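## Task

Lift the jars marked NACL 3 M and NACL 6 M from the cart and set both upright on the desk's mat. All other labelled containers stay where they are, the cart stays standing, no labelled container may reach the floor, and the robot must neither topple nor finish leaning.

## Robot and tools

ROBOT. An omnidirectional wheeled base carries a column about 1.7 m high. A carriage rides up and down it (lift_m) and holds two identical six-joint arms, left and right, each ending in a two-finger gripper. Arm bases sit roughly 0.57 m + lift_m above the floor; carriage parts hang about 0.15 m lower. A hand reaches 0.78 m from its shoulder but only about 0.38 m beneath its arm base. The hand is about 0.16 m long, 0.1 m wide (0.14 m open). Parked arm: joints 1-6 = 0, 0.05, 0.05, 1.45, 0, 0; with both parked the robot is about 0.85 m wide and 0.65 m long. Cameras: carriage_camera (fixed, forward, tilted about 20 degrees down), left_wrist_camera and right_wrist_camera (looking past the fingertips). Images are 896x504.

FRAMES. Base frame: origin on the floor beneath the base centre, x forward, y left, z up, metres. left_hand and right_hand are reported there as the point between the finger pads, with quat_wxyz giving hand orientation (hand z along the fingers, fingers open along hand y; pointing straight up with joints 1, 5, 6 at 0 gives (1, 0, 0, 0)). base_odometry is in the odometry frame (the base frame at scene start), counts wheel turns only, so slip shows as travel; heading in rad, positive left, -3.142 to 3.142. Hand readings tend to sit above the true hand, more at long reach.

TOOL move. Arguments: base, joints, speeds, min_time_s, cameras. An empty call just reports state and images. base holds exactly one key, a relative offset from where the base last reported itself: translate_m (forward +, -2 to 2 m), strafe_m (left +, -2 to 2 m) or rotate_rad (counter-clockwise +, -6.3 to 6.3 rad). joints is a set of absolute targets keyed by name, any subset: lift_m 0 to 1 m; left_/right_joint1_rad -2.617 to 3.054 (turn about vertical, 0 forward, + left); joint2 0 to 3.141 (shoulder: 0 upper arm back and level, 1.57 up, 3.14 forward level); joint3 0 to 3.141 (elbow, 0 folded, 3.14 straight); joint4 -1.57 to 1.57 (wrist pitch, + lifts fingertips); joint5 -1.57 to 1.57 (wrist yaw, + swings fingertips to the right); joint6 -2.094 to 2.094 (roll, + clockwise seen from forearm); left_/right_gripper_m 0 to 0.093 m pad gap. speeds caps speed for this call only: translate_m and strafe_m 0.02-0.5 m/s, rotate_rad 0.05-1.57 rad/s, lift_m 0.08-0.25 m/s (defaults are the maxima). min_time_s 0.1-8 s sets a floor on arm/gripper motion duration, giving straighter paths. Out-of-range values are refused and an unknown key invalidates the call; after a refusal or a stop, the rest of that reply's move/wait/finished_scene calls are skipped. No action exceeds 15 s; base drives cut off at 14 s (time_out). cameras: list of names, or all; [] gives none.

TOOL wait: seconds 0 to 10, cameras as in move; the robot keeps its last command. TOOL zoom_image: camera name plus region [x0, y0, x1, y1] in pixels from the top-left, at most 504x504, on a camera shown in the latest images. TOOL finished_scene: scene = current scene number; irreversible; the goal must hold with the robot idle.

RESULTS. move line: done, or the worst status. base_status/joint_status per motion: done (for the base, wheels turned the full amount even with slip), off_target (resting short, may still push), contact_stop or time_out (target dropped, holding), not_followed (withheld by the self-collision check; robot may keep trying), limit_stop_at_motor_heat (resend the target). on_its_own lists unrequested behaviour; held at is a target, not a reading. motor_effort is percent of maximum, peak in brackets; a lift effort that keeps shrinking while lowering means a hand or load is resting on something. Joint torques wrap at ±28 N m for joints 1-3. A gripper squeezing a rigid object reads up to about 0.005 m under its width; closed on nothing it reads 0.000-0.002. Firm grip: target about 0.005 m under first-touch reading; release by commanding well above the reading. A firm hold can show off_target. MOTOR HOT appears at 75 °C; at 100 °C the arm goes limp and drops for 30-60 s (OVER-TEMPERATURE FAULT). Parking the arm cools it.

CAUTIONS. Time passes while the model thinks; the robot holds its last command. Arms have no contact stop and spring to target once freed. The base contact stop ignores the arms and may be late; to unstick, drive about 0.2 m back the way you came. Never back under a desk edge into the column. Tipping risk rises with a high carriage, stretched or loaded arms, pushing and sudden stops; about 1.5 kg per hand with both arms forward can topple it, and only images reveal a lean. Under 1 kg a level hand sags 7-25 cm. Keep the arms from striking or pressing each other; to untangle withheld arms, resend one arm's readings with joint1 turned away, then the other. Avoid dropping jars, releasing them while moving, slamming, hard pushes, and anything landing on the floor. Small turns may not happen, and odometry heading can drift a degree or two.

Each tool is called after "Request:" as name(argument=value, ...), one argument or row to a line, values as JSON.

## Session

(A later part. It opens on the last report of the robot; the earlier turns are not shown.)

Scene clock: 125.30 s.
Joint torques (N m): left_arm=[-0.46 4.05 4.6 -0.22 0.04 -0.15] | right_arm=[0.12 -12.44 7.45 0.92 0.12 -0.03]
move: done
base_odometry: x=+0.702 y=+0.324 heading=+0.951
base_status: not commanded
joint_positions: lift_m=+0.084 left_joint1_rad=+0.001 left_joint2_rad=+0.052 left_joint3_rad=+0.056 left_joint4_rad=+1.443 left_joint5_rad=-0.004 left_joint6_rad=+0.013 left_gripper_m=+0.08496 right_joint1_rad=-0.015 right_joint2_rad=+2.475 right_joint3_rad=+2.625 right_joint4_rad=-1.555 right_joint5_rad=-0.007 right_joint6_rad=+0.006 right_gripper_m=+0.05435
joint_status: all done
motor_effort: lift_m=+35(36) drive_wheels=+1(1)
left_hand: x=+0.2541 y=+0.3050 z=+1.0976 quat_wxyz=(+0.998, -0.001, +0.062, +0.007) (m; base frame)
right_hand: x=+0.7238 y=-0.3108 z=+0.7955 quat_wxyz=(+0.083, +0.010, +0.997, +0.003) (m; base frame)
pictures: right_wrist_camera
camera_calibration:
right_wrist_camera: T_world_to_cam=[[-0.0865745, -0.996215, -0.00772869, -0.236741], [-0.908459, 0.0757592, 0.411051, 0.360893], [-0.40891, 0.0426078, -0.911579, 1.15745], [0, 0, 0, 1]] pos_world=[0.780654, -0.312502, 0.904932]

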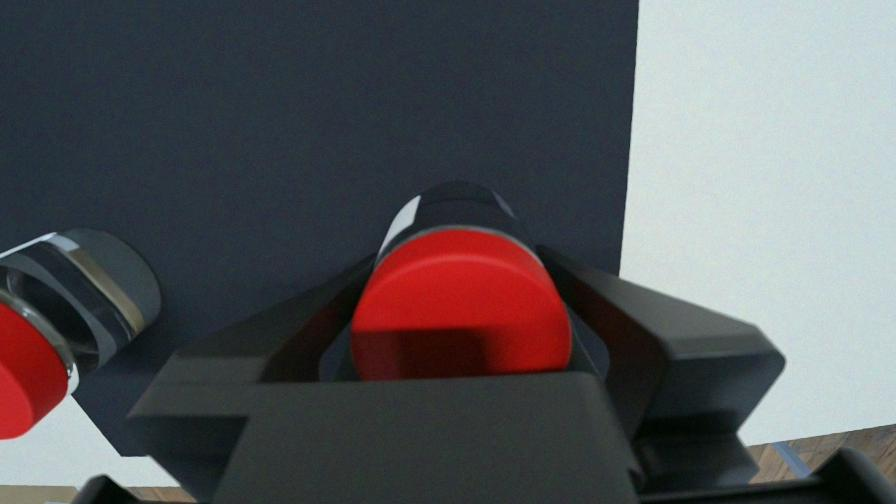

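Request:
move(
  joints={"lift_m":0.079},
  speeds={"lift_m":0.08},
  cameras=[],
)

Request:
move(
  joints={"lift_m":0.073},
  speeds={"lift_m":0.08},
  cameras=[],
)

Scene clock: 126.17 s.
Joint torques (N m): left_arm=[-0.46 4.04 4.59 -0.23 0.04 -0.16] | right_arm=[0.17 -12.38 6.37 1 0.13 -0.02]
move: done
base_odometry: x=+0.702 y=+0.324 heading=+0.951
base_status: not commanded
joint_positions: lift_m=+0.079 left_joint1_rad=+0.001 left_joint2_rad=+0.052 left_joint3_rad=+0.056 left_joint4_rad=+1.443 left_joint5_rad=-0.004 left_joint6_rad=+0.013 left_gripper_m=+0.08496 right_joint1_rad=-0.016 right_joint2_rad=+2.474 right_joint3_rad=+2.637 right_joint4_rad=-1.563 right_joint5_rad=-0.007 right_joint6_rad=+0.006 right_gripper_m=+0.05435
joint_status: all done
motor_effort: lift_m=+34(35) drive_wheels=+0(4)
left_hand: x=+0.2542 y=+0.3050 z=+1.0926 quat_wxyz=(+0.998, -0.001, +0.062, +0.007) (m; base frame)
right_hand: x=+0.7236 y=-0.3110 z=+0.7942 quat_wxyz=(+0.085, +0.010, +0.996, +0.003) (m; base frame)
pictures: none
No camera images: "cameras" was empty.

Scene clock: 126.60 s.
Joint torques (N m): left_arm=[-0.4 4 4.49 -0.24 0.04 -0.16] | right_arm=[0.17 -11.7 5.71 1.09 0.14 0]
move: done
base_odometry: x=+0.702 y=+0.324 heading=+0.951
base_status: not commanded
joint_positions: lift_m=+0.073 left_joint1_rad=+0.001 left_joint2_rad=+0.052 left_joint3_rad=+0.056 left_joint4_rad=+1.443 left_joint5_rad=-0.004 left_joint6_rad=+0.013 left_gripper_m=+0.08496 right_joint1_rad=-0.016 right_joint2_rad=+2.466 right_joint3_rad=+2.644 right_joint4_rad=-1.568 right_joint5_rad=-0.007 right_joint6_rad=+0.006 right_gripper_m=+0.05435
joint_status: all done
motor_effort: lift_m=+33(34) drive_wheels=+0(5)
left_hand: x=+0.2541 y=+0.3050 z=+1.0866 quat_wxyz=(+0.998, -0.001, +0.062, +0.007) (m; base frame)
right_hand: x=+0.7233 y=-0.3110 z=+0.7937 quat_wxyz=(+0.091, +0.010, +0.996, +0.003) (m; base frame)
pictures: none
No camera images: "cameras" was empty.

Contact at ~0.083; unload and release.

Request:
move(
  joints={"lift_m":0.081},
  speeds={"lift_m":0.08},
  cameras=[],
)

Request:
move(
  joints={"right_gripper_m":0.085},
  min_time_s=2.5,
  cameras=["right_wrist_camera"],
)

Request:
move(
  joints={"lift_m":0.33},
  speeds={"lift_m":0.12},
  cameras=["carriage_camera","right_wrist_camera"],
)

Scene clock: 127.87 s.
Joint torques (N m): left_arm=[-0.46 3.92 4.53 -0.26 0.05 -0.16] | right_arm=[0.17 -12.05 5.94 1.07 0.15 0]
move: done
base_odometry: x=+0.702 y=+0.324 heading=+0.951
base_status: not commanded
joint_positions: lift_m=+0.081 left_joint1_rad=+0.001 left_joint2_rad=+0.052 left_joint3_rad=+0.055 left_joint4_rad=+1.444 left_joint5_rad=-0.004 left_joint6_rad=+0.013 left_gripper_m=+0.08496 right_joint1_rad=-0.016 right_joint2_rad=+2.470 right_joint3_rad=+2.641 right_joint4_rad=-1.564 right_joint5_rad=-0.007 right_joint6_rad=+0.006 right_gripper_m=+0.05435
joint_status: all done
motor_effort: lift_m=+43(50) drive_wheels=+4(4)
left_hand: x=+0.2541 y=+0.3050 z=+1.0937 quat_wxyz=(+0.998, -0.001, +0.062, +0.007) (m; base frame)
right_hand: x=+0.7239 y=-0.3110 z=+0.7986 quat_wxyz=(+0.089, +0.010, +0.996, +0.003) (m; base frame)
pictures: none
No camera images: "cameras" was empty.

Scene clock: 130.67 s.
Joint torques (N m): left_arm=[-0.47 4.05 4.55 -0.24 0.05 -0.16] | right_arm=[0.16 -12.03 5.98 1.03 0.15 0]
move: done
base_odometry: x=+0.702 y=+0.324 heading=+0.951
base_status: not commanded
joint_positions: lift_m=+0.081 left_joint1_rad=+0.001 left_joint2_rad=+0.052 left_joint3_rad=+0.055 left_joint4_rad=+1.444 left_joint5_rad=-0.004 left_joint6_rad=+0.013 left_gripper_m=+0.08496 right_joint1_rad=-0.016 right_joint2_rad=+2.470 right_joint3_rad=+2.641 right_joint4_rad=-1.563 right_joint5_rad=-0.007 right_joint6_rad=+0.006 right_gripper_m=+0.08488
joint_status: all done
motor_effort: lift_m=+44(44) drive_wheels=+4(4)
left_hand: x=+0.2541 y=+0.3050 z=+1.0937 quat_wxyz=(+0.998, -0.001, +0.062, +0.007) (m; base frame)
right_hand: x=+0.7240 y=-0.3110 z=+0.7986 quat_wxyz=(+0.089, +0.010, +0.996, +0.003) (m; base frame)
pictures: right_wrist_camera
camera_calibration:
right_wrist_camera: T_world_to_cam=[[-0.0868449, -0.996184, -0.0086824, -0.235925], [-0.913836, 0.0761896, 0.398872, 0.3736], [-0.396688, 0.0425743, -0.916966, 1.15578], [0, 0, 0, 1]] pos_world=[0.779405, -0.312696, 0.908745]

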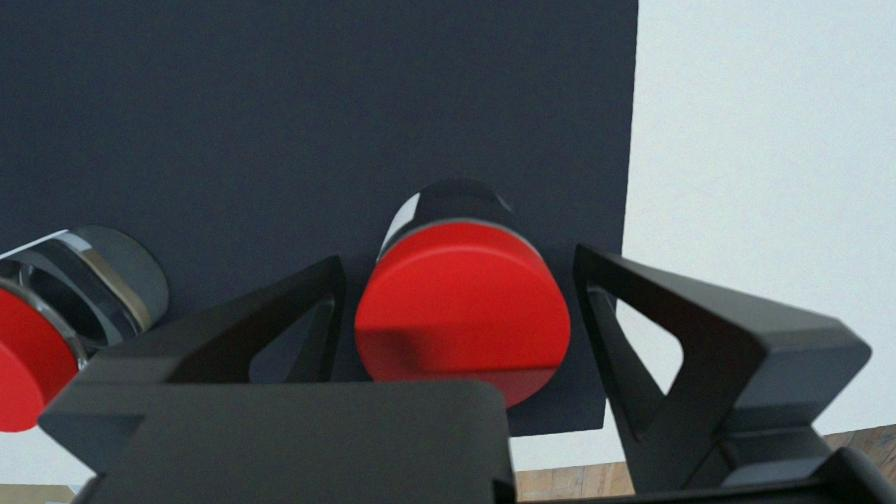

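Scene clock: 133.13 s.
Joint torques (N m): left_arm=[-0.47 4.14 4.53 -0.24 0.04 -0.16] | right_arm=[0.18 -12.48 6.09 1.02 0.14 0]
move: done
base_odometry: x=+0.702 y=+0.324 heading=+0.951
base_status: not commanded
joint_positions: lift_m=+0.330 left_joint1_rad=+0.001 left_joint2_rad=+0.052 left_joint3_rad=+0.055 left_joint4_rad=+1.444 left_joint5_rad=-0.004 left_joint6_rad=+0.013 left_gripper_m=+0.08496 right_joint1_rad=-0.016 right_joint2_rad=+2.473 right_joint3_rad=+2.640 right_joint4_rad=-1.560 right_joint5_rad=-0.007 right_joint6_rad=+0.006 right_gripper_m=+0.08488
joint_status: all done
motor_effort: lift_m=+41(50) drive_wheels=+4(4)
left_hand: x=+0.2540 y=+0.3050 z=+1.3428 quat_wxyz=(+0.998, -0.001, +0.062, +0.007) (m; base frame)
right_hand: x=+0.7248 y=-0.3110 z=+1.0458 quat_wxyz=(+0.089, +0.010, +0.996, +0.003) (m; base frame)
pictures: carriage_camera, right_wrist_camera
camera_calibration:
carriage_camera: T_world_to_cam=[[-0.0301167, -0.999264, -0.0237735, 0.0353102], [-0.352417, 0.0328724, -0.935266, 1.28732], [0.935359, -0.0197889, -0.353147, 0.343876], [0, 0, 0, 1]] pos_world=[0.133088, -0.000228057, 1.32626]
right_wrist_camera: T_world_to_cam=[[-0.0868548, -0.996184, -0.00860071, -0.233801], [-0.913379, 0.0761825, 0.399919, 0.274278], [-0.397737, 0.0425906, -0.91651, 1.38308], [0, 0, 0, 1]] pos_world=[0.780315, -0.31271, 1.15591]

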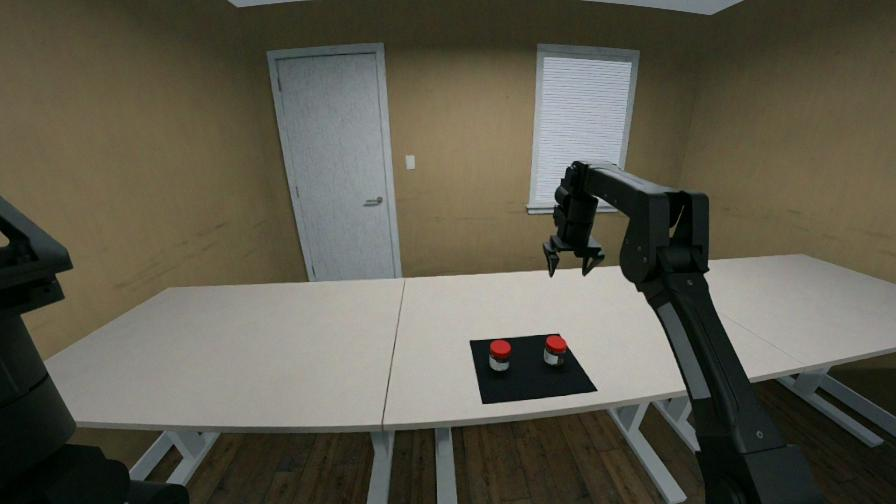

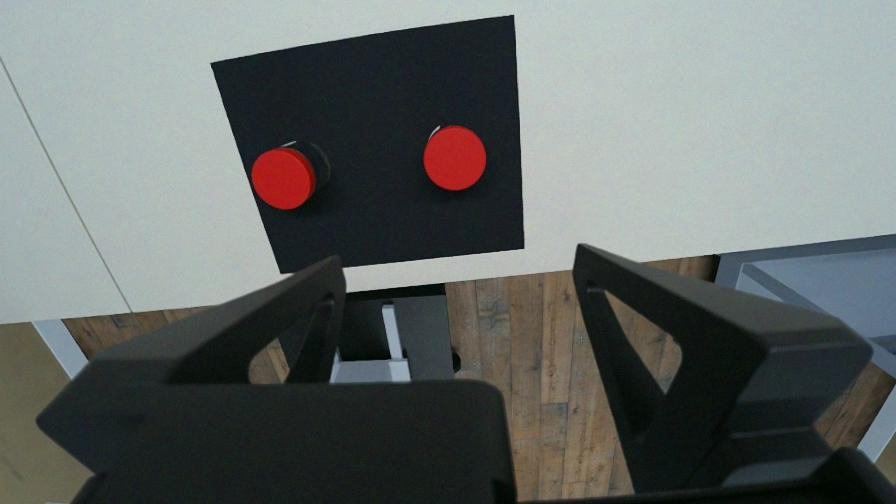

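Both upright on the mat.

Request:
finished_scene(
  scene=3,
  done=true,
)

The scene is finished: the task was done.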